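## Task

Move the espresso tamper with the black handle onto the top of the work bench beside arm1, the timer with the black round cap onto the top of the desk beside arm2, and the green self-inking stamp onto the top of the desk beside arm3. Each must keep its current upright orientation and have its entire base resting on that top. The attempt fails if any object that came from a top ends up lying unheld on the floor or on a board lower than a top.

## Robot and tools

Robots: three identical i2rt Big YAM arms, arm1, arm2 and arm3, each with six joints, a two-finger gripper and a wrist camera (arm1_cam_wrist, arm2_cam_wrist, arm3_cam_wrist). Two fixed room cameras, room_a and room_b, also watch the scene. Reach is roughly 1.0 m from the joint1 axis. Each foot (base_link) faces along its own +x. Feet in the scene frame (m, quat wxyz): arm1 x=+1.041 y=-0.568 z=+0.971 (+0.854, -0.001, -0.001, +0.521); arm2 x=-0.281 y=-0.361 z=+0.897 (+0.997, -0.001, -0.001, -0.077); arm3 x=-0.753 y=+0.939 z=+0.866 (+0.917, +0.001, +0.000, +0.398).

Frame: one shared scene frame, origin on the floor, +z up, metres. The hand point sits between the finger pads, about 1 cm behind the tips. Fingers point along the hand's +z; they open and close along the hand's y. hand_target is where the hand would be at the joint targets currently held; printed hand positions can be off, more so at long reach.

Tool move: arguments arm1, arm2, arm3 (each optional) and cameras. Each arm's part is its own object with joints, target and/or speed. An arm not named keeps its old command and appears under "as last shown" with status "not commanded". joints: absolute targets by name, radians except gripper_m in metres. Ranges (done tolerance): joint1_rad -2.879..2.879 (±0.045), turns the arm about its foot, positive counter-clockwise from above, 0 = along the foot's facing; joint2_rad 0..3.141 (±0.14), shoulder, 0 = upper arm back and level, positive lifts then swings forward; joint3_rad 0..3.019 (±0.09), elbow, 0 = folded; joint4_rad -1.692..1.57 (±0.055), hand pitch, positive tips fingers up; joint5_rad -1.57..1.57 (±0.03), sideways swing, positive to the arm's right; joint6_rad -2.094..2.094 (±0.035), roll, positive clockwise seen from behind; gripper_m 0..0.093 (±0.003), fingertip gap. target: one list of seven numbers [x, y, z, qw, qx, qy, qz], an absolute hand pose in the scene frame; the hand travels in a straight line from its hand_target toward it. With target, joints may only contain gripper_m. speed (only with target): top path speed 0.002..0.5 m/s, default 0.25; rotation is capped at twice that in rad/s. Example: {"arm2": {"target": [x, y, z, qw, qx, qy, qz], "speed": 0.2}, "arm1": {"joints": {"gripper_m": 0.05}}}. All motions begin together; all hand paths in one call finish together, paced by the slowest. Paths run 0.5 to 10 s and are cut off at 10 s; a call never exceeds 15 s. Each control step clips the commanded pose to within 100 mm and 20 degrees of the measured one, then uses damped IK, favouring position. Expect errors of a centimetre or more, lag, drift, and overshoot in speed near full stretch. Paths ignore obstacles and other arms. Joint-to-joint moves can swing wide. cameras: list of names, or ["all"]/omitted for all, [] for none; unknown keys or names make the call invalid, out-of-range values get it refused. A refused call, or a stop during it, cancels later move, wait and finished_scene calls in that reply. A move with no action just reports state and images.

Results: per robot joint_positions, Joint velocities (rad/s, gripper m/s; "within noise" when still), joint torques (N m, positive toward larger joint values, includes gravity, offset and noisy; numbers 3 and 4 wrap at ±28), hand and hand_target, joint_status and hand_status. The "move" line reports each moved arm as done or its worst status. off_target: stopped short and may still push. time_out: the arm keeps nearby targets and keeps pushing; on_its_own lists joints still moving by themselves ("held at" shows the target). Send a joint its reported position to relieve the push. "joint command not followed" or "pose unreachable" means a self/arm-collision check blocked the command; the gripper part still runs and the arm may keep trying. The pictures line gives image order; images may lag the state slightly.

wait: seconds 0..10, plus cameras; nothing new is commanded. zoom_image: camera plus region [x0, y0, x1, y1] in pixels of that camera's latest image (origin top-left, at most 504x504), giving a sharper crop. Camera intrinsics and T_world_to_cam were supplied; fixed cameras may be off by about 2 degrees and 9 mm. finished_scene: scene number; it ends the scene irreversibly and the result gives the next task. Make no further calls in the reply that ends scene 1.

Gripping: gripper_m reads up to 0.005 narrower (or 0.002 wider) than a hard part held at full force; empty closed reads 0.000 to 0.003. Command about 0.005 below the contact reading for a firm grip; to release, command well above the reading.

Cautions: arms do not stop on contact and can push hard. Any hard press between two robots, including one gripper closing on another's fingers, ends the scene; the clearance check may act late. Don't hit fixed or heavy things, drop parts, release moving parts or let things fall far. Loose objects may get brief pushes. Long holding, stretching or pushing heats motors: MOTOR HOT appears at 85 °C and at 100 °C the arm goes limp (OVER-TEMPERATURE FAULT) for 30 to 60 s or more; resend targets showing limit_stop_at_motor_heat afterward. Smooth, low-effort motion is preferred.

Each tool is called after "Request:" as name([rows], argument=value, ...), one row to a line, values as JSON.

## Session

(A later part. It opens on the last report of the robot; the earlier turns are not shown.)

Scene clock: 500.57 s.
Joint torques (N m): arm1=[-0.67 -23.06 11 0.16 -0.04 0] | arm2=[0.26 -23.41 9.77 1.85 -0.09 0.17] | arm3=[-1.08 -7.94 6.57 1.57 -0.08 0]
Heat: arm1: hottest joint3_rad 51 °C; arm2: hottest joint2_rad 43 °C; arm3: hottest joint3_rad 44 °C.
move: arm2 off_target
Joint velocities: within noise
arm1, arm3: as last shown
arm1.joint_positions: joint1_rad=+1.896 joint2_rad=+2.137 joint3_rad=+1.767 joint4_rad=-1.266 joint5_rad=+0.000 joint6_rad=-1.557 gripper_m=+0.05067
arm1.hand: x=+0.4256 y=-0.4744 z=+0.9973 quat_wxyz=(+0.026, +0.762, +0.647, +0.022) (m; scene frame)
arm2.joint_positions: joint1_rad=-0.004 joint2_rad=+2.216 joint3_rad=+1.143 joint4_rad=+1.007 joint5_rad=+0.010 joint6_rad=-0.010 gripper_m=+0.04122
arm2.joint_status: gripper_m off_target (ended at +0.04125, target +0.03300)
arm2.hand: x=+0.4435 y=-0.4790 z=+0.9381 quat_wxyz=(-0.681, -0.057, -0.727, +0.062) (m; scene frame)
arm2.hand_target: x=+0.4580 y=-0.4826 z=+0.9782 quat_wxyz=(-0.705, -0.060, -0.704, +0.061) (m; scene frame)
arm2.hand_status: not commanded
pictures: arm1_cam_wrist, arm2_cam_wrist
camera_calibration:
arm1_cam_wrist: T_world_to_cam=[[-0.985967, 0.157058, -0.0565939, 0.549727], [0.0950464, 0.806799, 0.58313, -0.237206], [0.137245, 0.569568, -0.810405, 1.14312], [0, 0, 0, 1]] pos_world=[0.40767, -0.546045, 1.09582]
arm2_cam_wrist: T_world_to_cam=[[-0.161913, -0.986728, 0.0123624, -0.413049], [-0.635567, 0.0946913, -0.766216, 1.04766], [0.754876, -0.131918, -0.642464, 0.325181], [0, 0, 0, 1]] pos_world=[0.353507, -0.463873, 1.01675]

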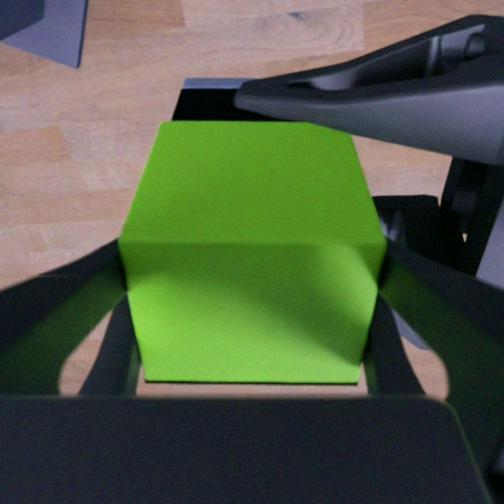

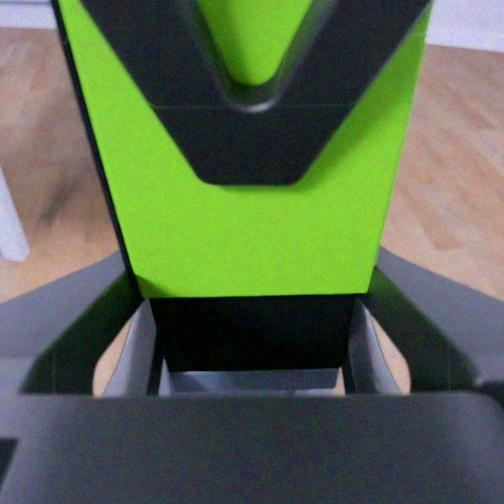

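Request:
move(arm1={"joints":{"gripper_m":0.06}}, cameras=[])

Request:
move(arm1={"target":[0.43,-0.475,1.22,0.026,0.762,0.647,0.022],"speed":0.2}, cameras=["arm1_cam_wrist","arm2_cam_wrist"])

Scene clock: 509.00 s.
Joint torques (N m): arm1=[-0.73 -23 11.06 0.2 -0.03 0.01] | arm2=[-0.03 -23.24 9.58 1.87 -0.07 0.12] | arm3=[-1.08 -8 6.58 1.62 -0.09 0.01]
Heat: arm1: hottest joint3_rad 51 °C; arm2: hottest joint2_rad 43 °C; arm3: hottest joint3_rad 44 °C.
move: arm1 done
Joint velocities: within noise
arm1.joint_positions: joint1_rad=+1.896 joint2_rad=+2.137 joint3_rad=+1.767 joint4_rad=-1.266 joint5_rad=+0.000 joint6_rad=-1.557 gripper_m=+0.05984
arm1.joint_status: all done
arm1.hand: x=+0.4256 y=-0.4744 z=+0.9973 quat_wxyz=(+0.026, +0.762, +0.647, +0.022) (m; scene frame)
arm1.hand_target: x=+0.4016 y=-0.4752 z=+1.0207 quat_wxyz=(+0.000, +0.761, +0.649, +0.000) (m; scene frame)
arm1.hand_status: not commanded
arm2, arm3: as last shown
arm2.joint_positions: joint1_rad=-0.004 joint2_rad=+2.216 joint3_rad=+1.143 joint4_rad=+1.004 joint5_rad=+0.010 joint6_rad=-0.010 gripper_m=+0.04122
arm2.hand: x=+0.4435 y=-0.4790 z=+0.9373 quat_wxyz=(-0.680, -0.057, -0.728, +0.062) (m; scene frame)
pictures: none
No camera images: "cameras" was empty.

Scene clock: 510.73 s.
Joint torques (N m): arm1=[-1.32 -22.24 11.36 -0.29 -0.06 0] | arm2=[-0.15 -23.3 9.43 1.87 -0.06 0.13] | arm3=[-1.14 -7.77 6.57 1.5 -0.08 0]
Heat: arm1: hottest joint3_rad 51 °C; arm2: hottest joint2_rad 43 °C; arm3: hottest joint3_rad 44 °C.
move: arm1 off_target
Joint velocities: within noise
arm1.joint_positions: joint1_rad=+1.896 joint2_rad=+1.982 joint3_rad=+2.037 joint4_rad=-1.668 joint5_rad=+0.000 joint6_rad=-1.557 gripper_m=+0.05994
arm1.joint_status: not commanded
arm1.hand: x=+0.4407 y=-0.4764 z=+1.1934 quat_wxyz=(+0.017, +0.762, +0.647, +0.014) (m; scene frame)
arm1.hand_target: x=+0.4317 y=-0.4751 z=+1.2194 quat_wxyz=(-0.004, +0.762, +0.647, -0.004) (m; scene frame)
arm1.hand_status: off_target (0.029 m and 1.4 deg from the pose sent, 0.223 m and 0.0 deg at the start; a joint's target at an end of its range on 25 of 52 steps)
arm2.joint_positions: joint1_rad=-0.004 joint2_rad=+2.211 joint3_rad=+1.149 joint4_rad=+1.004 joint5_rad=+0.010 joint6_rad=-0.010 gripper_m=+0.04122
arm2.joint_status: not commanded
arm2.hand: x=+0.4463 y=-0.4795 z=+0.9440 quat_wxyz=(-0.684, -0.057, -0.724, +0.062) (m; scene frame)
arm2.hand_target: x=+0.4580 y=-0.4826 z=+0.9784 quat_wxyz=(-0.705, -0.060, -0.704, +0.061) (m; scene frame)
arm2.hand_status: not commanded
arm3: as last shown
pictures: arm1_cam_wrist, arm2_cam_wrist
camera_calibration:
arm1_cam_wrist: T_world_to_cam=[[-0.987027, 0.157209, -0.0325911, 0.547862], [0.108902, 0.804717, 0.583585, -0.359009], [0.117971, 0.572465, -0.811398, 1.31224], [0, 0, 0, 1]] pos_world=[0.425045, -0.548442, 1.29212]
arm2_cam_wrist: T_world_to_cam=[[-0.16208, -0.986701, 0.0122841, -0.412917], [-0.628879, 0.0936931, -0.771837, 1.05587], [0.760422, -0.132824, -0.635701, 0.317522], [0, 0, 0, 1]] pos_world=[0.355638, -0.464178, 1.02188]

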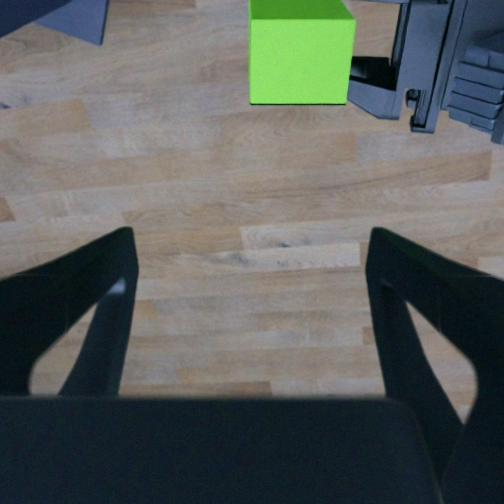

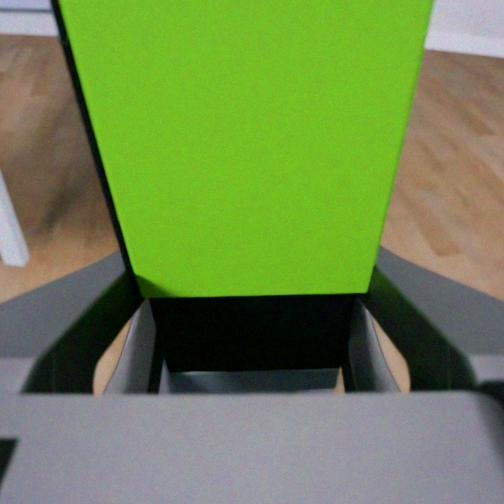

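Request:
move(arm2={"joints":{"joint1_rad":2.06,"joint2_rad":2.08,"joint3_rad":0.64,"joint4_rad":1.54}}, arm3={"target":[-0.516,0.283,1.24,0,0.9848,0.1736,0],"speed":0.2}, cameras=["arm2_cam_wrist"])

Request:
move(arm2={"target":[-0.531,0.3165,0.97,0.4056,-0.5792,0.4056,0.5792],"speed":0.15}, cameras=["arm2_cam_wrist","arm3_cam_wrist"])

Scene clock: 535.87 s.
Joint torques (N m): arm1=[-1.26 -22.18 11.56 -0.29 -0.06 0] | arm2=[0.15 -16.09 2.89 2.97 -0.1 0.18] | arm3=[-1.2 -17.38 12.56 0.54 -0.03 0.06]
Heat: arm1: hottest joint3_rad 49 °C; arm2: hottest joint2_rad 44 °C; arm3: hottest joint3_rad 44 °C.
move: arm2 done; arm3 off_target
Joint velocities: within noise
arm1: as last shown
arm2.joint_positions: joint1_rad=+2.055 joint2_rad=+2.096 joint3_rad=+0.643 joint4_rad=+1.516 joint5_rad=+0.011 joint6_rad=-0.010 gripper_m=+0.04124
arm2.joint_status: all done
arm2.hand: x=-0.4603 y=+0.1727 z=+0.9568 quat_wxyz=(-0.430, +0.557, -0.399, -0.588) (m; scene frame)
arm2.hand_target: x=-0.4630 y=+0.1713 z=+0.9704 quat_wxyz=(-0.433, +0.545, -0.392, -0.602) (m; scene frame)
arm2.hand_status: not commanded
arm3.joint_positions: joint1_rad=-2.046 joint2_rad=+2.090 joint3_rad=+2.520 joint4_rad=-1.690 joint5_rad=+0.002 joint6_rad=+1.562 gripper_m=+0.08997
arm3.joint_status: not commanded
arm3.hand: x=-0.5198 y=+0.2870 z=+1.2133 quat_wxyz=(-0.152, -0.973, -0.174, -0.024) (m; scene frame)
arm3.hand_target: x=-0.5168 y=+0.2848 z=+1.2390 quat_wxyz=(-0.179, -0.968, -0.171, -0.030) (m; scene frame)
arm3.hand_status: off_target (0.027 m and 17.7 deg from the pose sent, 0.397 m and 52.7 deg at the start; a joint's target at an end of its range on 98 of 99 steps)
pictures: arm2_cam_wrist
camera_calibration:
arm2_cam_wrist: T_world_to_cam=[[0.948167, 0.317578, 0.0111433, 0.370433], [0.180627, -0.509768, -0.841136, 0.977741], [-0.261446, 0.79955, -0.540708, 0.379452], [0, 0, 0, 1]] pos_world=[-0.428632, 0.0773884, 1.02346]

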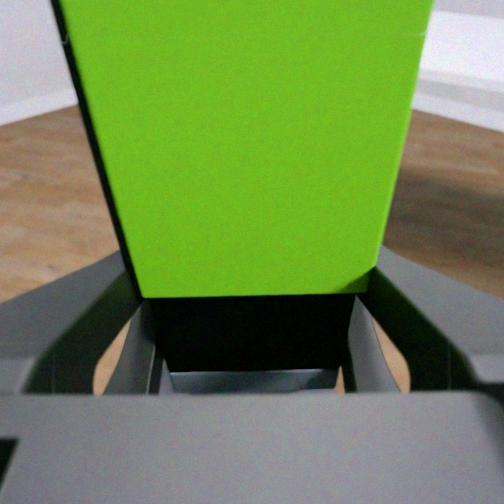

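Scene clock: 537.70 s.
Joint torques (N m): arm1=[-1.38 -22.24 11.58 -0.29 -0.06 0] | arm2=[0.67 -18.61 10.67 1.78 -0.19 0.17] | arm3=[-0.97 -17.55 12.55 0.55 -0.04 0.05]
Heat: arm1: hottest joint3_rad 49 °C; arm2: hottest joint2_rad 44 °C; arm3: hottest joint3_rad 45 °C.
move: arm2 off_target
Joint velocities: within noise
arm1, arm3: as last shown
arm2.joint_positions: joint1_rad=+2.069 joint2_rad=+2.149 joint3_rad=+1.043 joint4_rad=+1.070 joint5_rad=+0.011 joint6_rad=-0.010 gripper_m=+0.04124
arm2.joint_status: not commanded
arm2.hand: x=-0.5158 y=+0.3036 z=+0.9563 quat_wxyz=(-0.406, +0.589, -0.415, -0.563) (m; scene frame)
arm2.hand_target: x=-0.5307 y=+0.3151 z=+0.9704 quat_wxyz=(-0.405, +0.579, -0.406, -0.579) (m; scene frame)
arm2.hand_status: off_target (0.024 m and 2.4 deg from the pose sent, 0.161 m and 4.0 deg at the start)
pictures: arm2_cam_wrist, arm3_cam_wrist
camera_calibration:
arm2_cam_wrist: T_world_to_cam=[[0.943106, 0.332286, 0.0116945, 0.373801], [0.215034, -0.582737, -0.783695, 1.03898], [-0.253596, 0.741622, -0.621036, 0.358375], [0, 0, 0, 1]] pos_world=[-0.485069, 0.215467, 1.03244]
arm3_cam_wrist: T_world_to_cam=[[-0.330143, 0.891264, -0.310892, -0.0500354], [0.699965, 0.452124, 0.552841, -0.433087], [0.633289, -0.0350966, -0.773119, 1.40191], [0, 0, 0, 1]] pos_world=[-0.601186, 0.289606, 1.30771]

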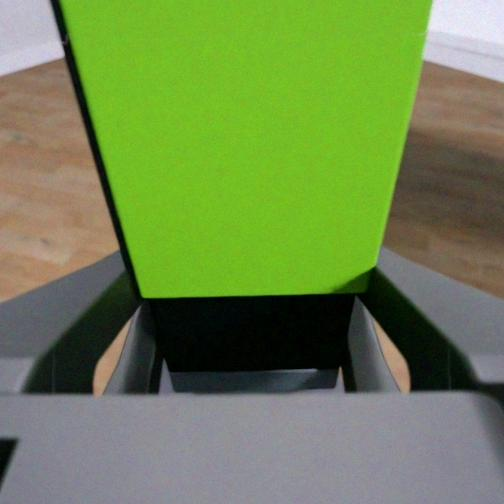

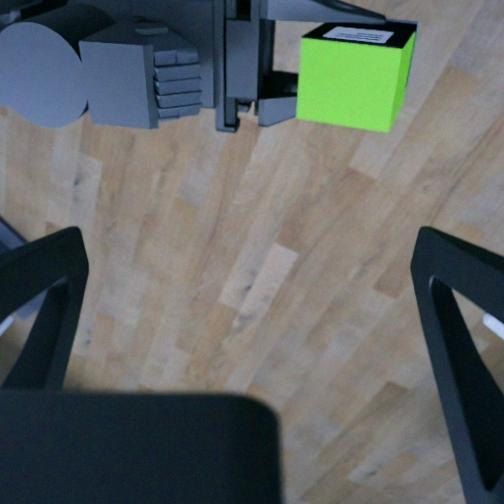

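Request:
move(arm3={"target":[-0.512,0.282,1.10,0,0.9848,0.1736,0],"speed":0.25}, cameras=["arm3_cam_wrist"])

Scene clock: 557.93 s.
Joint torques (N m): arm1=[-1.38 -22.18 11.58 -0.29 -0.06 0] | arm2=[0.91 -18.78 10.35 1.98 -0.13 0.17] | arm3=[-0.73 -19.78 8.59 0.1 -0.08 0.09]
Heat: arm1: hottest joint3_rad 49 °C; arm2: hottest joint2_rad 43 °C; arm3: hottest joint3_rad 48 °C.
move: arm3 off_target
Joint velocities: within noise
arm1, arm2: as last shown
arm2.hand: x=-0.5158 y=+0.3036 z=+0.9562 quat_wxyz=(-0.406, +0.589, -0.415, -0.563) (m; scene frame)
arm2.hand_target: x=-0.5306 y=+0.3150 z=+0.9702 quat_wxyz=(-0.405, +0.579, -0.406, -0.579) (m; scene frame)
arm3.joint_positions: joint1_rad=-2.046 joint2_rad=+2.215 joint3_rad=+2.429 joint4_rad=-1.690 joint5_rad=+0.002 joint6_rad=+1.567 gripper_m=+0.08997
arm3.joint_status: not commanded
arm3.hand: x=-0.5172 y=+0.2793 z=+1.0912 quat_wxyz=(-0.046, -0.984, -0.173, -0.006) (m; scene frame)
arm3.hand_target: x=-0.5124 y=+0.2825 z=+1.0995 quat_wxyz=(-0.050, -0.984, -0.173, -0.009) (m; scene frame)
arm3.hand_status: off_target (0.011 m and 5.3 deg from the pose sent, 0.114 m and 17.7 deg at the start; a joint's target at an end of its range on 41 of 43 steps)
pictures: arm3_cam_wrist
camera_calibration:
arm3_cam_wrist: T_world_to_cam=[[-0.340366, 0.934992, -0.0997035, -0.328178], [0.742947, 0.332409, 0.580977, -0.339042], [0.576351, 0.123671, -0.80779, 1.26957], [0, 0, 0, 1]] pos_world=[-0.59153, 0.262535, 1.1898]

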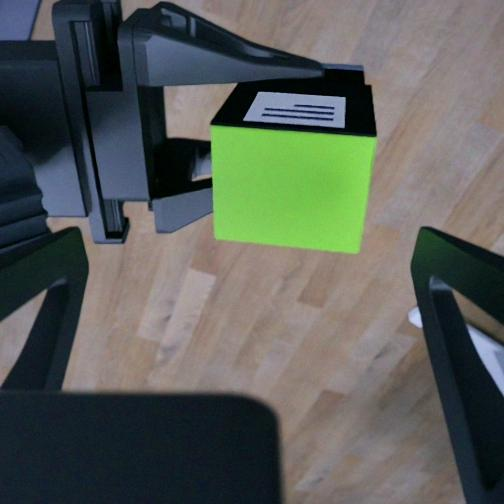

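Request:
move(arm3={"target":[-0.519,0.290,1.035,0,0.9848,0.1736,0],"speed":0.2}, cameras=["arm3_cam_wrist"])

Scene clock: 567.83 s.
Joint torques (N m): arm1=[-1.32 -22.18 11.59 -0.31 -0.06 0] | arm2=[0.85 -18.26 10.33 1.87 -0.17 0.19] | arm3=[-1.32 -18.55 7.97 0.66 -0.1 0.03]
Heat: arm1: hottest joint3_rad 49 °C; arm2: hottest joint2_rad 43 °C; arm3: hottest joint3_rad 48 °C.
move: arm3 done
Joint velocities: within noise
arm1, arm2: as last shown
arm3.joint_positions: joint1_rad=-2.046 joint2_rad=+2.224 joint3_rad=+2.317 joint4_rad=-1.661 joint5_rad=+0.002 joint6_rad=+1.567 gripper_m=+0.08997
arm3.joint_status: not commanded
arm3.hand: x=-0.5218 y=+0.2920 z=+1.0416 quat_wxyz=(+0.000, -0.985, -0.173, +0.002) (m; scene frame)
arm3.hand_target: x=-0.5191 y=+0.2901 z=+1.0348 quat_wxyz=(+0.000, -0.985, -0.174, +0.000) (m; scene frame)
arm3.hand_status: done (0.007 m and 0.2 deg from the pose sent, 0.057 m and 5.3 deg at the start)
pictures: arm3_cam_wrist
camera_calibration:
arm3_cam_wrist: T_world_to_cam=[[-0.341993, 0.939675, -0.00722385, -0.445082], [0.761204, 0.28153, 0.584217, -0.290009], [0.551008, 0.194299, -0.811565, 1.20069], [0, 0, 0, 1]] pos_world=[-0.593048, 0.266585, 1.14065]

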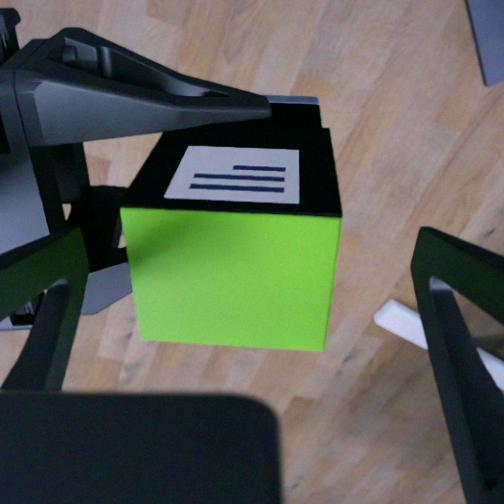

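Request:
move(arm3={"target":[-0.517,0.282,1.015,0,0.9848,0.1736,0],"speed":0.15}, cameras=["arm3_cam_wrist"])

Request:
move(arm3={"joints":{"gripper_m":0.043}}, cameras=["arm3_cam_wrist","arm2_cam_wrist"])

Scene clock: 578.37 s.
Joint torques (N m): arm1=[-1.32 -22.18 11.58 -0.31 -0.06 0] | arm2=[1.08 -18.78 10.36 1.84 -0.19 0.17] | arm3=[-1.32 -18.61 7.97 0.64 -0.11 0.02]
Heat: arm1: hottest joint3_rad 49 °C; arm2: hottest joint2_rad 43 °C; arm3: hottest joint3_rad 48 °C.
move: arm3 done
Joint velocities: within noise
arm1, arm2: as last shown
arm3.joint_positions: joint1_rad=-2.046 joint2_rad=+2.252 joint3_rad=+2.317 joint4_rad=-1.630 joint5_rad=+0.002 joint6_rad=+1.567 gripper_m=+0.08997
arm3.joint_status: not commanded
arm3.hand: x=-0.5189 y=+0.2840 z=+1.0232 quat_wxyz=(-0.002, -0.985, -0.173, +0.001) (m; scene frame)
arm3.hand_target: x=-0.5172 y=+0.2821 z=+1.0150 quat_wxyz=(+0.000, -0.985, -0.174, +0.000) (m; scene frame)
arm3.hand_status: done (0.009 m and 0.2 deg from the pose sent, 0.029 m and 0.2 deg at the start)
pictures: arm3_cam_wrist
camera_calibration:
arm3_cam_wrist: T_world_to_cam=[[-0.341946, 0.939664, -0.0101981, -0.433686], [0.760634, 0.283137, 0.584183, -0.27986], [0.551823, 0.192002, -0.811558, 1.18683], [0, 0, 0, 1]] pos_world=[-0.590347, 0.258884, 1.12225]

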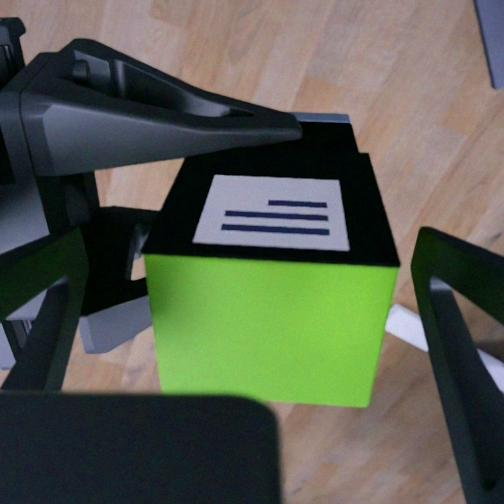

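Scene clock: 579.07 s.
Joint torques (N m): arm1=[-1.38 -22.24 11.58 -0.31 -0.06 0] | arm2=[1.26 -19.08 10.39 1.8 -0.17 0.15] | arm3=[-1.08 -18.78 8.28 1.01 -0.11 0.02]
Heat: arm1: hottest joint3_rad 49 °C; arm2: hottest joint2_rad 43 °C; arm3: hottest joint3_rad 48 °C.
move: arm3 off_target
Joint velocities: within noise
arm1: as last shown
arm2.joint_positions: joint1_rad=+2.069 joint2_rad=+2.154 joint3_rad=+1.043 joint4_rad=+1.069 joint5_rad=+0.011 joint6_rad=-0.010 gripper_m=+0.04124
arm2.joint_status: not commanded
arm2.hand: x=-0.5157 y=+0.3033 z=+0.9529 quat_wxyz=(-0.404, +0.590, -0.416, -0.561) (m; scene frame)
arm2.hand_target: x=-0.5306 y=+0.3150 z=+0.9705 quat_wxyz=(-0.405, +0.579, -0.406, -0.579) (m; scene frame)
arm2.hand_status: not commanded
arm3.joint_positions: joint1_rad=-2.046 joint2_rad=+2.253 joint3_rad=+2.312 joint4_rad=-1.640 joint5_rad=+0.002 joint6_rad=+1.567 gripper_m=+0.05259
arm3.joint_status: gripper_m off_target (ended at +0.05262, target +0.04300)
arm3.hand: x=-0.5201 y=+0.2872 z=+1.0206 quat_wxyz=(+0.006, -0.985, -0.173, +0.003) (m; scene frame)
arm3.hand_target: x=-0.5171 y=+0.2821 z=+1.0150 quat_wxyz=(+0.000, -0.985, -0.174, +0.000) (m; scene frame)
arm3.hand_status: not commanded
pictures: arm2_cam_wrist, arm3_cam_wrist
camera_calibration:
arm2_cam_wrist: T_world_to_cam=[[0.943096, 0.332315, 0.0117051, 0.373778], [0.216504, -0.586952, -0.780137, 1.03478], [-0.252381, 0.738278, -0.6255, 0.362473], [0, 0, 0, 1]] pos_world=[-0.485062, 0.215547, 1.02962]
arm3_cam_wrist: T_world_to_cam=[[-0.341961, 0.939696, 0.00579898, -0.453452], [0.76379, 0.274342, 0.584262, -0.274302], [0.547438, 0.204224, -0.811545, 1.17894], [0, 0, 0, 1]] pos_world=[-0.59095, 0.260592, 1.11966]

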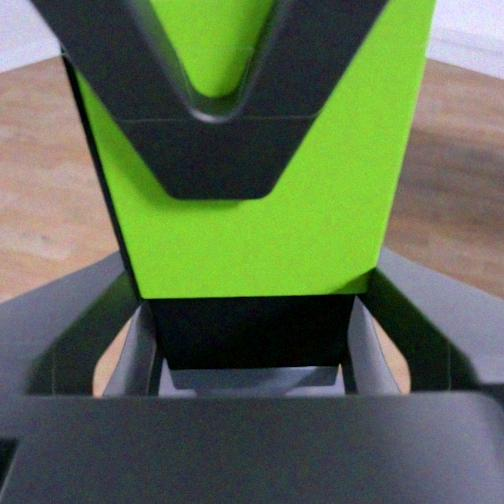

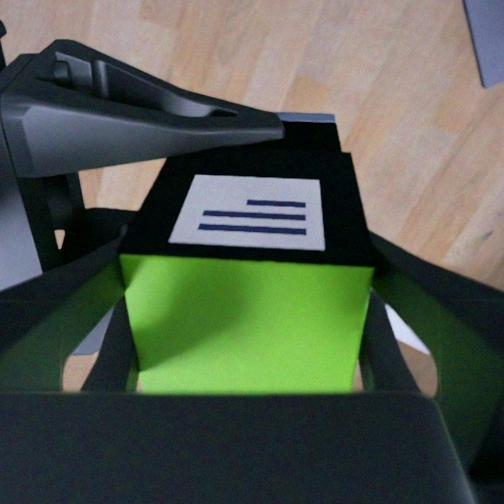

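Request:
move(arm2={"joints":{"gripper_m":0.065}}, cameras=["arm3_cam_wrist"])

Request:
move(arm2={"target":[-0.470,0.165,0.968,0.4056,-0.5792,0.4056,0.5792],"speed":0.25}, cameras=["arm3_cam_wrist"])

Scene clock: 587.67 s.
Joint torques (N m): arm1=[-1.38 -22.24 11.58 -0.32 -0.06 0] | arm2=[1.08 -19.49 10.19 1.78 -0.21 0.17] | arm3=[-1.38 -18.78 8.23 0.65 -0.11 0.01]
Heat: arm1: hottest joint3_rad 49 °C; arm2: hottest joint2_rad 43 °C; arm3: hottest joint3_rad 47 °C.
move: arm2 done
Joint velocities: within noise
arm1: as last shown
arm2.joint_positions: joint1_rad=+2.069 joint2_rad=+2.154 joint3_rad=+1.048 joint4_rad=+1.069 joint5_rad=+0.011 joint6_rad=-0.010 gripper_m=+0.06487
arm2.joint_status: all done
arm2.hand: x=-0.5163 y=+0.3051 z=+0.9552 quat_wxyz=(-0.406, +0.589, -0.415, -0.563) (m; scene frame)
arm2.hand_target: x=-0.5306 y=+0.3151 z=+0.9706 quat_wxyz=(-0.406, +0.579, -0.405, -0.579) (m; scene frame)
arm2.hand_status: not commanded
arm3.joint_positions: joint1_rad=-2.046 joint2_rad=+2.253 joint3_rad=+2.312 joint4_rad=-1.630 joint5_rad=+0.002 joint6_rad=+1.567 gripper_m=+0.05259
arm3.joint_status: not commanded
arm3.hand: x=-0.5192 y=+0.2847 z=+1.0205 quat_wxyz=(+0.001, -0.985, -0.173, +0.002) (m; scene frame)
arm3.hand_target: x=-0.5171 y=+0.2820 z=+1.0150 quat_wxyz=(+0.000, -0.985, -0.174, +0.000) (m; scene frame)
arm3.hand_status: not commanded
pictures: arm3_cam_wrist
camera_calibration:
arm3_cam_wrist: T_world_to_cam=[[-0.341979, 0.939695, -0.00487102, -0.43993], [0.76166, 0.280217, 0.584254, -0.27704], [0.550385, 0.196093, -0.811556, 1.18283], [0, 0, 0, 1]] pos_world=[-0.590448, 0.259087, 1.11965]

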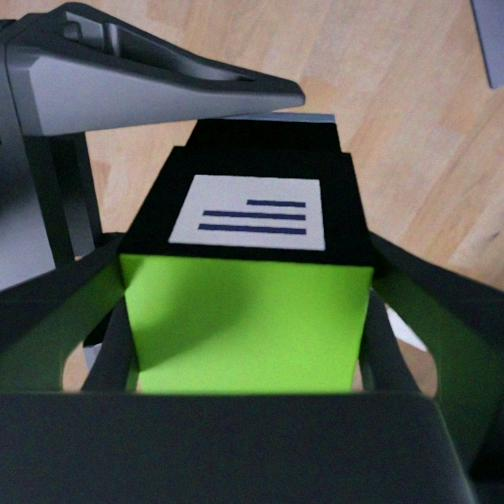

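Scene clock: 589.10 s.
Joint torques (N m): arm1=[-1.32 -22.24 11.56 -0.29 -0.06 0] | arm2=[0.38 -16.79 3.29 2.99 -0.2 0.17] | arm3=[-1.14 -18.61 8.27 0.59 -0.11 0.02]
Heat: arm1: hottest joint3_rad 49 °C; arm2: hottest joint2_rad 43 °C; arm3: hottest joint3_rad 47 °C.
move: arm2 off_target
Joint velocities: within noise
arm1.joint_positions: joint1_rad=+1.896 joint2_rad=+1.982 joint3_rad=+2.037 joint4_rad=-1.668 joint5_rad=+0.000 joint6_rad=-1.557 gripper_m=+0.05994
arm1.joint_status: not commanded
arm1.hand: x=+0.4407 y=-0.4764 z=+1.1934 quat_wxyz=(+0.017, +0.762, +0.647, +0.014) (m; scene frame)
arm1.hand_target: x=+0.4317 y=-0.4751 z=+1.2194 quat_wxyz=(-0.004, +0.762, +0.647, -0.004) (m; scene frame)
arm1.hand_status: not commanded
arm2.joint_positions: joint1_rad=+2.069 joint2_rad=+2.031 joint3_rad=+0.617 joint4_rad=+1.369 joint5_rad=+0.000 joint6_rad=-0.010 gripper_m=+0.06496
arm2.joint_status: not commanded
arm2.hand: x=-0.4683 y=+0.1650 z=+0.9474 quat_wxyz=(-0.400, +0.594, -0.413, -0.562) (m; scene frame)
arm2.hand_target: x=-0.4700 y=+0.1650 z=+0.9676 quat_wxyz=(-0.406, +0.579, -0.405, -0.579) (m; scene frame)
arm2.hand_status: off_target (0.021 m and 2.8 deg from the pose sent, 0.148 m and 2.4 deg at the start)
arm3: as last shown
pictures: arm3_cam_wrist
camera_calibration:
arm3_cam_wrist: T_world_to_cam=[[-0.341979, 0.939695, -0.00487102, -0.43993], [0.76166, 0.280217, 0.584254, -0.27704], [0.550385, 0.196093, -0.811556, 1.18283], [0, 0, 0, 1]] pos_world=[-0.590448, 0.259087, 1.11965]

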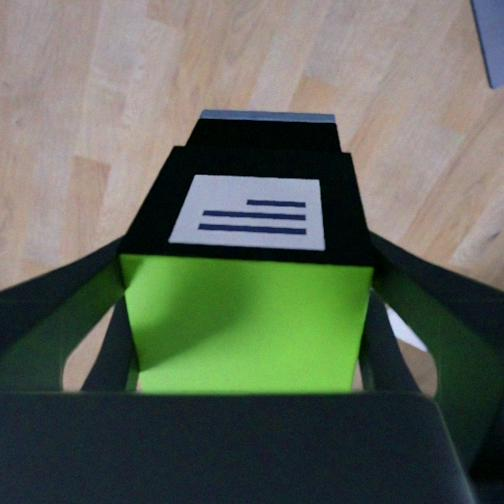

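Request:
move(arm3={"target":[-0.535,0.335,1.10,0,0.9848,0.1736,0],"speed":0.3}, cameras=[])

Request:
move(arm3={"joints":{"joint1_rad":0.355,"joint2_rad":1.75,"joint3_rad":1.69,"joint4_rad":-1.52,"joint6_rad":0.0}}, cameras=["arm3_cam_wrist"])

Scene clock: 608.43 s.
Joint torques (N m): arm1=[-1.26 -22.24 11.56 -0.31 -0.06 0] | arm2=[0.32 -16.97 3.15 2.95 -0.21 0.16] | arm3=[-1.2 -18.32 8.08 -0.09 -0.11 0.03]
Heat: arm1: hottest joint3_rad 49 °C; arm2: hottest joint2_rad 41 °C; arm3: hottest joint3_rad 47 °C.
move: arm3 done
Joint velocities: within noise
arm1, arm2: as last shown
arm2.hand: x=-0.4682 y=+0.1649 z=+0.9474 quat_wxyz=(-0.400, +0.594, -0.413, -0.562) (m; scene frame)
arm2.hand_target: x=-0.4700 y=+0.1650 z=+0.9676 quat_wxyz=(-0.406, +0.579, -0.406, -0.579) (m; scene frame)
arm3.joint_positions: joint1_rad=-2.046 joint2_rad=+2.072 joint3_rad=+2.198 joint4_rad=-1.688 joint5_rad=+0.002 joint6_rad=+1.567 gripper_m=+0.05259
arm3.joint_status: not commanded
arm3.hand: x=-0.5360 y=+0.3318 z=+1.0941 quat_wxyz=(-0.003, -0.985, -0.173, +0.001) (m; scene frame)
arm3.hand_target: x=-0.5352 y=+0.3351 z=+1.0997 quat_wxyz=(-0.003, -0.985, -0.174, +0.000) (m; scene frame)
arm3.hand_status: done (0.007 m and 0.4 deg from the pose sent, 0.095 m and 0.2 deg at the start; a joint's target at an end of its range on 30 of 43 steps)
pictures: none
No camera images: "cameras" was empty.

Scene clock: 610.83 s.
Joint torques (N m): arm1=[-1.32 -22.24 11.58 -0.31 -0.06 0] | arm2=[0.85 -17.14 3.03 2.89 -0.19 0.2] | arm3=[-1.67 -15.74 7.95 -0.01 -0.03 -0.07]
Heat: arm1: hottest joint3_rad 49 °C; arm2: hottest joint2_rad 41 °C; arm3: hottest joint3_rad 48 °C.
move: arm3 done
Joint velocities: within noise
arm1, arm2: as last shown
arm2.hand_target: x=-0.4700 y=+0.1650 z=+0.9675 quat_wxyz=(-0.406, +0.579, -0.406, -0.579) (m; scene frame)
arm3.joint_positions: joint1_rad=+0.361 joint2_rad=+1.778 joint3_rad=+1.692 joint4_rad=-1.513 joint5_rad=-0.002 joint6_rad=+0.006 gripper_m=+0.05264
arm3.joint_status: all done
arm3.hand: x=-0.5473 y=+1.4379 z=+1.0734 quat_wxyz=(+0.012, +0.554, -0.833, +0.005) (m; scene frame)
arm3.hand_target: x=-0.5457 y=+1.4322 z=+1.0870 quat_wxyz=(+0.004, +0.554, -0.833, +0.001) (m; scene frame)
arm3.hand_status: not commanded
pictures: arm3_cam_wrist
camera_calibration:
arm3_cam_wrist: T_world_to_cam=[[0.922279, -0.386335, -0.0121396, 1.07344], [-0.299901, -0.735046, 0.608085, 0.243675], [-0.243847, -0.557183, -0.793779, 1.64442], [0, 0, 0, 1]] pos_world=[-0.515944, 1.51006, 1.17016]

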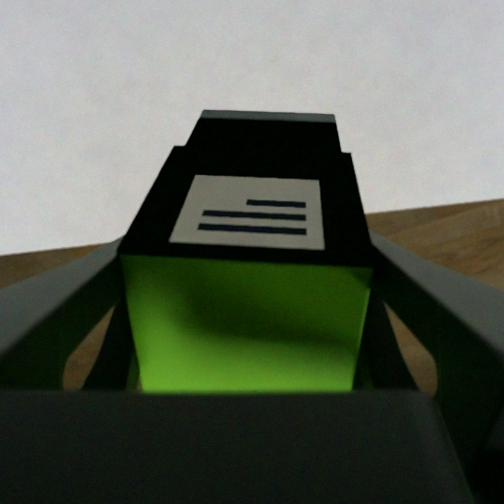

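Request:
move(arm3={"target":[-0.543,1.428,0.85,0,0.554,-0.833,0],"speed":0.3}, cameras=[])

Request:
move(arm3={"target":[-0.543,1.428,0.822,0,0.554,-0.833,0],"speed":0.05}, cameras=["arm3_cam_wrist"])

Scene clock: 621.17 s.
Joint torques (N m): arm1=[-1.38 -22.18 11.6 -0.31 -0.07 0] | arm2=[0.62 -17.08 3.15 2.97 -0.2 0.13] | arm3=[-1.55 -12.75 6.84 1.22 -0.15 -0.06]
Heat: arm1: hottest joint3_rad 50 °C; arm2: hottest joint2_rad 41 °C; arm3: hottest joint3_rad 48 °C.
move: arm3 done
Joint velocities: within noise
arm1, arm2: as last shown
arm3.joint_positions: joint1_rad=+0.352 joint2_rad=+1.933 joint3_rad=+1.308 joint4_rad=-0.958 joint5_rad=+0.004 joint6_rad=-0.002 gripper_m=+0.05191
arm3.joint_status: not commanded
arm3.hand: x=-0.5470 y=+1.4238 z=+0.8563 quat_wxyz=(+0.004, +0.553, -0.833, +0.003) (m; scene frame)
arm3.hand_target: x=-0.5430 y=+1.4278 z=+0.8500 quat_wxyz=(+0.000, +0.554, -0.833, +0.000) (m; scene frame)
arm3.hand_status: done (0.009 m and 0.6 deg from the pose sent, 0.224 m and 1.5 deg at the start)
pictures: none
No camera images: "cameras" was empty.

Scene clock: 622.27 s.
Joint torques (N m): arm1=[-1.38 -22.12 11.56 -0.31 -0.06 0] | arm2=[0.26 -16.67 3.1 2.85 -0.21 0.17] | arm3=[-1.44 -10.11 5.48 1.52 -0.11 -0.04]
Heat: arm1: hottest joint3_rad 50 °C; arm2: hottest joint2_rad 41 °C; arm3: hottest joint3_rad 48 °C.
move: arm3 off_target
Joint velocities: within noise
arm1, arm2: as last shown
arm3.joint_positions: joint1_rad=+0.352 joint2_rad=+1.935 joint3_rad=+1.308 joint4_rad=-0.903 joint5_rad=+0.003 joint6_rad=-0.003 gripper_m=+0.05190
arm3.joint_status: not commanded
arm3.hand: x=-0.5421 y=+1.4360 z=+0.8553 quat_wxyz=(-0.018, +0.554, -0.832, -0.011) (m; scene frame)
arm3.hand_target: x=-0.5437 y=+1.4265 z=+0.8234 quat_wxyz=(+0.000, +0.554, -0.833, +0.000) (m; scene frame)
arm3.hand_status: off_target (0.034 m and 2.4 deg from the pose sent, 0.035 m and 0.6 deg at the start)
pictures: arm3_cam_wrist
camera_calibration:
arm3_cam_wrist: T_world_to_cam=[[0.92249, -0.385963, -0.00674835, 1.06027], [-0.31836, -0.770567, 0.552153, 0.465238], [-0.218311, -0.507208, -0.833715, 1.44768], [0, 0, 0, 1]] pos_world=[-0.513927, 1.502, 0.957228]

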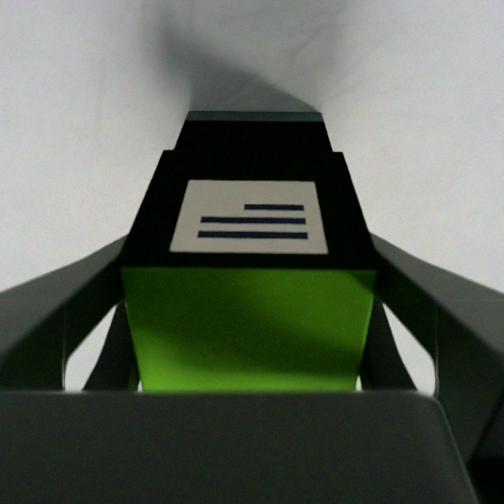

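Request:
move(arm3={"target":[-0.544,1.431,0.853,0,0.554,-0.833,0],"speed":0.1}, cameras=["arm3_cam_wrist"])

Scene clock: 627.90 s.
Joint torques (N m): arm1=[-1.38 -22.24 11.58 -0.31 -0.06 0] | arm2=[-0.09 -17.38 3.14 2.93 -0.22 0.12] | arm3=[-1.26 -13.04 7.6 -0.49 -0.1 0.01]
Heat: arm1: hottest joint3_rad 50 °C; arm2: hottest joint2_rad 40 °C; arm3: hottest joint3_rad 48 °C.
move: arm3 done
Joint velocities: within noise
arm1, arm2: as last shown
arm3.joint_positions: joint1_rad=+0.352 joint2_rad=+1.935 joint3_rad=+1.308 joint4_rad=-0.926 joint5_rad=+0.003 joint6_rad=-0.004 gripper_m=+0.05189
arm3.joint_status: not commanded
arm3.hand: x=-0.5443 y=+1.4308 z=+0.8552 quat_wxyz=(-0.008, +0.554, -0.832, -0.005) (m; scene frame)
arm3.hand_target: x=-0.5440 y=+1.4309 z=+0.8530 quat_wxyz=(+0.000, +0.554, -0.833, +0.000) (m; scene frame)
arm3.hand_status: done (0.002 m and 1.1 deg from the pose sent, 0.006 m and 2.4 deg at the start)
pictures: arm3_cam_wrist
camera_calibration:
arm3_cam_wrist: T_world_to_cam=[[0.9226, -0.385692, -0.00722, 1.0604], [-0.312893, -0.759146, 0.570785, 0.431384], [-0.225628, -0.524347, -0.821068, 1.45422], [0, 0, 0, 1]] pos_world=[-0.515232, 1.49898, 0.95544]

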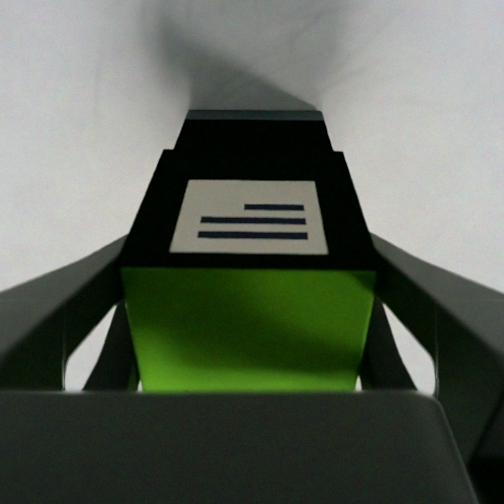

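Request:
move(arm3={"target":[-0.544,1.431,0.832,0,0.554,-0.833,0],"speed":0.05}, cameras=["arm3_cam_wrist","room_a","room_b"])

Scene clock: 640.60 s.
Joint torques (N m): arm1=[-1.32 -22.24 11.58 -0.31 -0.06 0] | arm2=[0.38 -17.44 3.07 2.92 -0.2 0.19] | arm3=[-1.32 -10.7 6.52 1.21 -0.1 0.01]
Heat: arm1: hottest joint3_rad 50 °C; arm2: hottest joint2_rad 40 °C; arm3: hottest joint3_rad 47 °C.
move: arm3 off_target
Joint velocities: within noise
arm1, arm2: as last shown
arm3.joint_positions: joint1_rad=+0.352 joint2_rad=+1.935 joint3_rad=+1.308 joint4_rad=-0.919 joint5_rad=+0.003 joint6_rad=-0.004 gripper_m=+0.05189
arm3.joint_status: not commanded
arm3.hand: x=-0.5437 y=+1.4324 z=+0.8552 quat_wxyz=(-0.011, +0.554, -0.832, -0.007) (m; scene frame)
arm3.hand_target: x=-0.5444 y=+1.4301 z=+0.8326 quat_wxyz=(+0.000, +0.554, -0.833, +0.000) (m; scene frame)
arm3.hand_status: off_target (0.023 m and 1.5 deg from the pose sent, 0.023 m and 1.1 deg at the start)
pictures: arm3_cam_wrist, room_a, room_b
camera_calibration:
arm3_cam_wrist: T_world_to_cam=[[0.922625, -0.38563, -0.00720245, 1.06028], [-0.314392, -0.762743, 0.565137, 0.441936], [-0.223427, -0.519145, -0.824966, 1.45225], [0, 0, 0, 1]] pos_world=[-0.51483, 1.49989, 0.955937]

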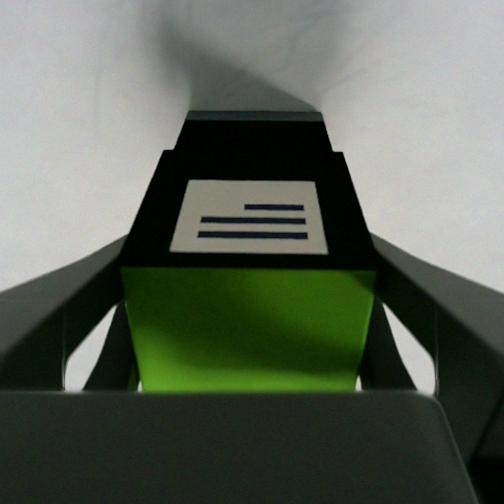

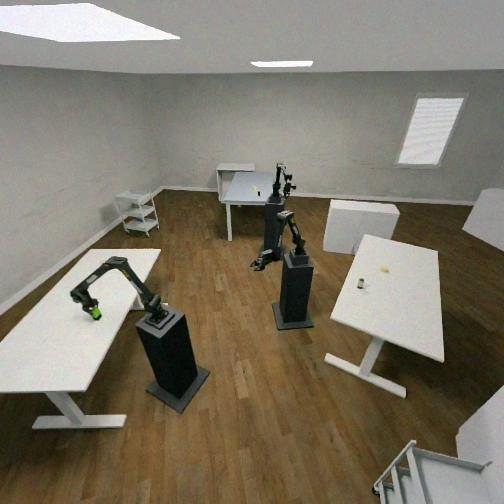

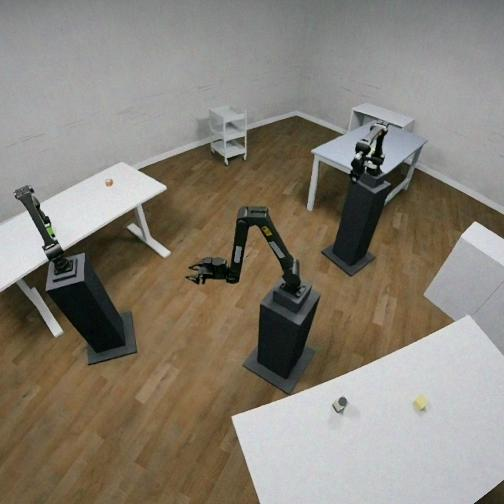

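Request:
zoom_image(camera="arm3_cam_wrist", region=[120, 40, 380, 200])

Scaled by 1.938 from the camera's 504x504 image, which has a finer 720x720 frame.

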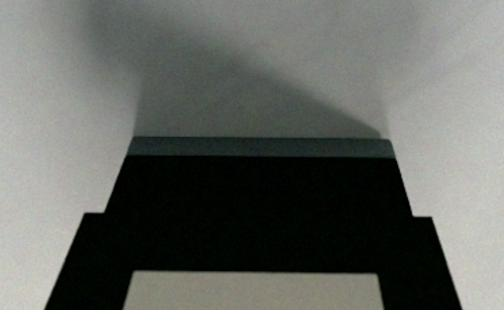

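Request:
move(arm3={"target":[-0.545,1.428,0.849,0.008,0.554,-0.833,0.005],"speed":0.1}, cameras=[])

Request:
move(arm3={"joints":{"gripper_m":0.075}}, cameras=["arm3_cam_wrist"])

Request:
move(arm3={"target":[-0.545,1.435,1.02,0.0,0.554,-0.833,0.0],"speed":0.2}, cameras=["arm3_cam_wrist"])

Scene clock: 659.83 s.
Joint torques (N m): arm1=[-1.38 -22.18 11.58 -0.31 -0.06 0] | arm2=[0.38 -16.56 3.28 2.97 -0.21 0.15] | arm3=[-1.2 -12.16 7.79 -0.53 -0.11 0.01]
Heat: arm1: hottest joint3_rad 50 °C; arm2: hottest joint2_rad 40 °C; arm3: hottest joint3_rad 47 °C.
move: arm3 done
Joint velocities: within noise
arm1, arm2: as last shown
arm3.joint_positions: joint1_rad=+0.352 joint2_rad=+1.935 joint3_rad=+1.308 joint4_rad=-0.938 joint5_rad=+0.003 joint6_rad=-0.004 gripper_m=+0.05189
arm3.joint_status: not commanded
arm3.hand: x=-0.5455 y=+1.4281 z=+0.8551 quat_wxyz=(-0.003, +0.554, -0.833, -0.002) (m; scene frame)
arm3.hand_target: x=-0.5450 y=+1.4278 z=+0.8490 quat_wxyz=(+0.008, +0.554, -0.833, +0.005) (m; scene frame)
arm3.hand_status: done (0.006 m and 1.5 deg from the pose sent, 0.008 m and 2.6 deg at the start)
pictures: none
No camera images: "cameras" was empty.

Scene clock: 660.50 s.
Joint torques (N m): arm1=[-1.26 -22.18 11.59 -0.29 -0.06 0] | arm2=[-0.09 -16.97 3 2.93 -0.19 0.18] | arm3=[-1.44 -13.27 7.65 -0.09 -0.11 0]
Heat: arm1: hottest joint3_rad 50 °C; arm2: hottest joint2_rad 40 °C; arm3: hottest joint3_rad 47 °C.
move: arm3 done
Joint velocities: within noise
arm1.joint_positions: joint1_rad=+1.896 joint2_rad=+1.982 joint3_rad=+2.037 joint4_rad=-1.668 joint5_rad=+0.000 joint6_rad=-1.557 gripper_m=+0.05994
arm1.joint_status: not commanded
arm1.hand: x=+0.4407 y=-0.4764 z=+1.1934 quat_wxyz=(+0.017, +0.762, +0.647, +0.014) (m; scene frame)
arm1.hand_target: x=+0.4317 y=-0.4751 z=+1.2194 quat_wxyz=(-0.004, +0.762, +0.647, -0.004) (m; scene frame)
arm1.hand_status: not commanded
arm2.joint_positions: joint1_rad=+2.069 joint2_rad=+2.031 joint3_rad=+0.617 joint4_rad=+1.369 joint5_rad=+0.000 joint6_rad=-0.010 gripper_m=+0.06496
arm2.joint_status: not commanded
arm2.hand: x=-0.4682 y=+0.1649 z=+0.9474 quat_wxyz=(-0.400, +0.594, -0.413, -0.562) (m; scene frame)
arm2.hand_target: x=-0.4700 y=+0.1650 z=+0.9675 quat_wxyz=(-0.406, +0.579, -0.406, -0.579) (m; scene frame)
arm2.hand_status: not commanded
arm3.joint_positions: joint1_rad=+0.352 joint2_rad=+1.948 joint3_rad=+1.308 joint4_rad=-0.950 joint5_rad=+0.003 joint6_rad=-0.004 gripper_m=+0.07492
arm3.joint_status: all done
arm3.hand: x=-0.5474 y=+1.4237 z=+0.8484 quat_wxyz=(+0.007, +0.554, -0.832, +0.005) (m; scene frame)
arm3.hand_target: x=-0.5450 y=+1.4279 z=+0.8491 quat_wxyz=(+0.008, +0.554, -0.833, +0.005) (m; scene frame)
arm3.hand_status: not commanded
pictures: arm3_cam_wrist
camera_calibration:
arm3_cam_wrist: T_world_to_cam=[[0.922534, -0.385846, -0.00736091, 1.06067], [-0.304384, -0.739222, 0.60075, 0.379716], [-0.237239, -0.551972, -0.799403, 1.4588], [0, 0, 0, 1]] pos_world=[-0.516839, 1.49517, 0.945861]

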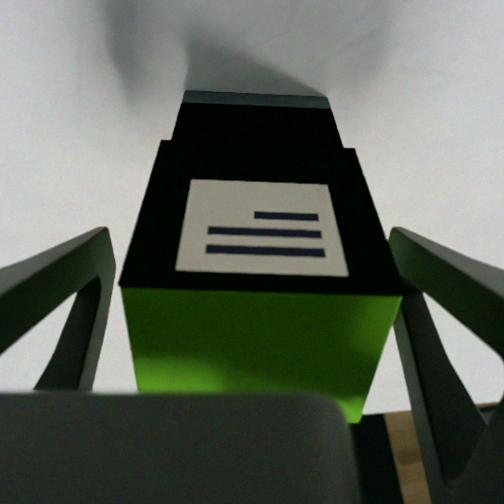

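Scene clock: 662.20 s.
Joint torques (N m): arm1=[-1.38 -22.18 11.59 -0.29 -0.06 0] | arm2=[0.32 -16.97 3.17 3.06 -0.2 0.14] | arm3=[-0.97 -14.39 11.86 -0.14 -0.1 0.07]
Heat: arm1: hottest joint3_rad 50 °C; arm2: hottest joint2_rad 40 °C; arm3: hottest joint3_rad 47 °C.
move: arm3 off_target
Joint velocities: within noise
arm1, arm2: as last shown
arm3.joint_positions: joint1_rad=+0.352 joint2_rad=+1.786 joint3_rad=+1.483 joint4_rad=-1.334 joint5_rad=+0.003 joint6_rad=-0.004 gripper_m=+0.07496
arm3.joint_status: not commanded
arm3.hand: x=-0.5506 y=+1.4150 z=+0.9914 quat_wxyz=(+0.027, +0.554, -0.832, +0.018) (m; scene frame)
arm3.hand_target: x=-0.5456 y=+1.4333 z=+1.0202 quat_wxyz=(+0.000, +0.554, -0.833, +0.000) (m; scene frame)
arm3.hand_status: off_target (0.035 m and 3.7 deg from the pose sent, 0.172 m and 1.0 deg at the start)
pictures: arm3_cam_wrist
camera_calibration:
arm3_cam_wrist: T_world_to_cam=[[0.922458, -0.386024, -0.00756906, 1.06183], [-0.292735, -0.712045, 0.638199, 0.217234], [-0.251749, -0.586496, -0.769834, 1.57916], [0, 0, 0, 1]] pos_world=[-0.518349, 1.49074, 1.08509]

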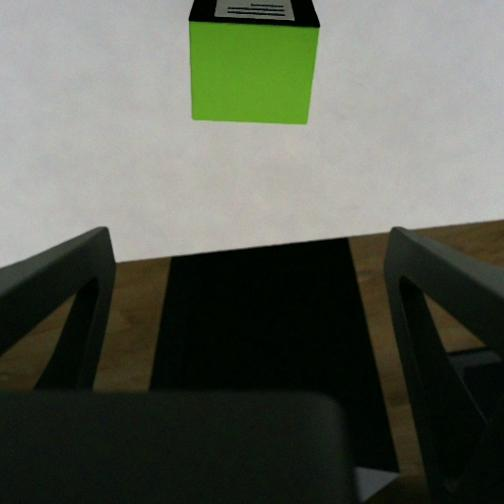

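Request:
wait(seconds=0, cameras=["room_a","room_b"])

Request:
zoom_image(camera="room_b", region=[300, 370, 450, 450])

Request:
zoom_image(camera="room_a", region=[220, 160, 300, 220])

Scene clock: 672.53 s.
Joint torques (N m): arm1=[-1.38 -22.24 11.56 -0.31 -0.07 0] | arm2=[0.09 -17.49 3.1 3.06 -0.2 0.15] | arm3=[-0.91 -14.45 11.92 -0.13 -0.1 0.07]
Heat: arm1: hottest joint3_rad 50 °C; arm2: hottest joint2_rad 40 °C; arm3: hottest joint3_rad 49 °C.
Joint velocities: within noise
arm1.joint_positions: joint1_rad=+1.896 joint2_rad=+1.982 joint3_rad=+2.037 joint4_rad=-1.668 joint5_rad=+0.000 joint6_rad=-1.557 gripper_m=+0.05994
arm1.joint_status: not commanded
arm1.hand: x=+0.4407 y=-0.4764 z=+1.1934 quat_wxyz=(+0.017, +0.762, +0.647, +0.014) (m; scene frame)
arm1.hand_target: x=+0.4317 y=-0.4751 z=+1.2194 quat_wxyz=(-0.004, +0.762, +0.647, -0.004) (m; scene frame)
arm1.hand_status: not commanded
arm2.joint_positions: joint1_rad=+2.069 joint2_rad=+2.031 joint3_rad=+0.617 joint4_rad=+1.369 joint5_rad=+0.000 joint6_rad=-0.010 gripper_m=+0.06496
arm2.joint_status: not commanded
arm2.hand: x=-0.4682 y=+0.1649 z=+0.9474 quat_wxyz=(-0.400, +0.594, -0.413, -0.562) (m; scene frame)
arm2.hand_target: x=-0.4700 y=+0.1650 z=+0.9675 quat_wxyz=(-0.406, +0.579, -0.406, -0.579) (m; scene frame)
arm2.hand_status: not commanded
arm3.joint_positions: joint1_rad=+0.352 joint2_rad=+1.786 joint3_rad=+1.483 joint4_rad=-1.334 joint5_rad=+0.003 joint6_rad=-0.004 gripper_m=+0.07496
arm3.joint_status: not commanded
arm3.hand: x=-0.5506 y=+1.4150 z=+0.9914 quat_wxyz=(+0.027, +0.554, -0.832, +0.018) (m; scene frame)
arm3.hand_target: x=-0.5456 y=+1.4334 z=+1.0202 quat_wxyz=(+0.000, +0.554, -0.833, +0.000) (m; scene frame)
arm3.hand_status: off_target (0.035 m and 3.7 deg from the pose sent, 0.172 m and 1.0 deg at the start)
pictures: room_a, room_b

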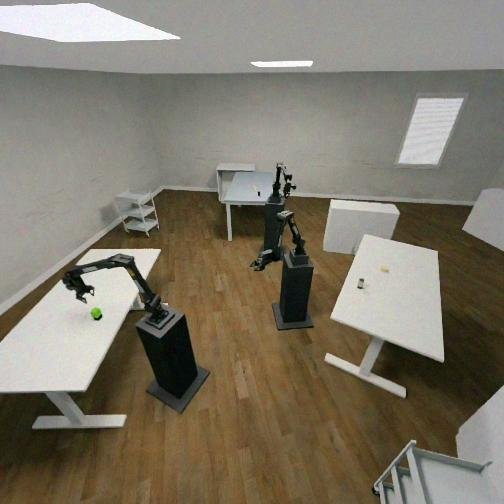

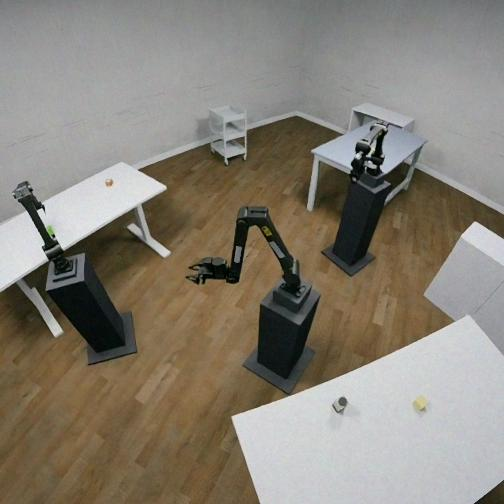

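Scaled by 3.360 from the camera's 504x504 image, which has a finer 720x720 frame.

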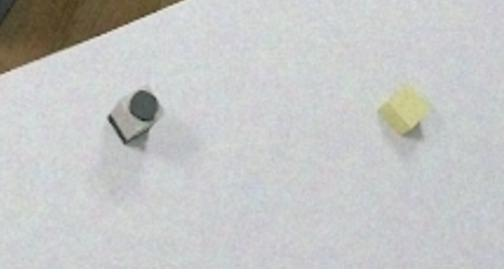

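Scaled by 6.300 from the camera's 504x504 image, which has a finer 720x720 frame.

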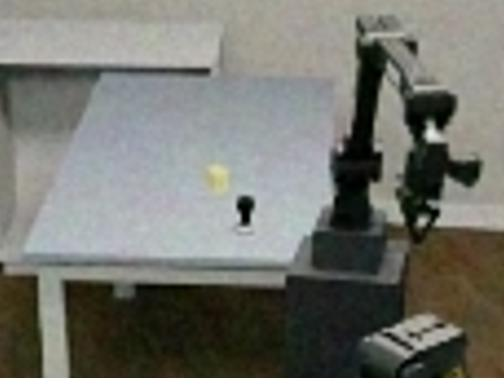

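Request:
finished_scene(scene=2)

The scene is finished: the task was done.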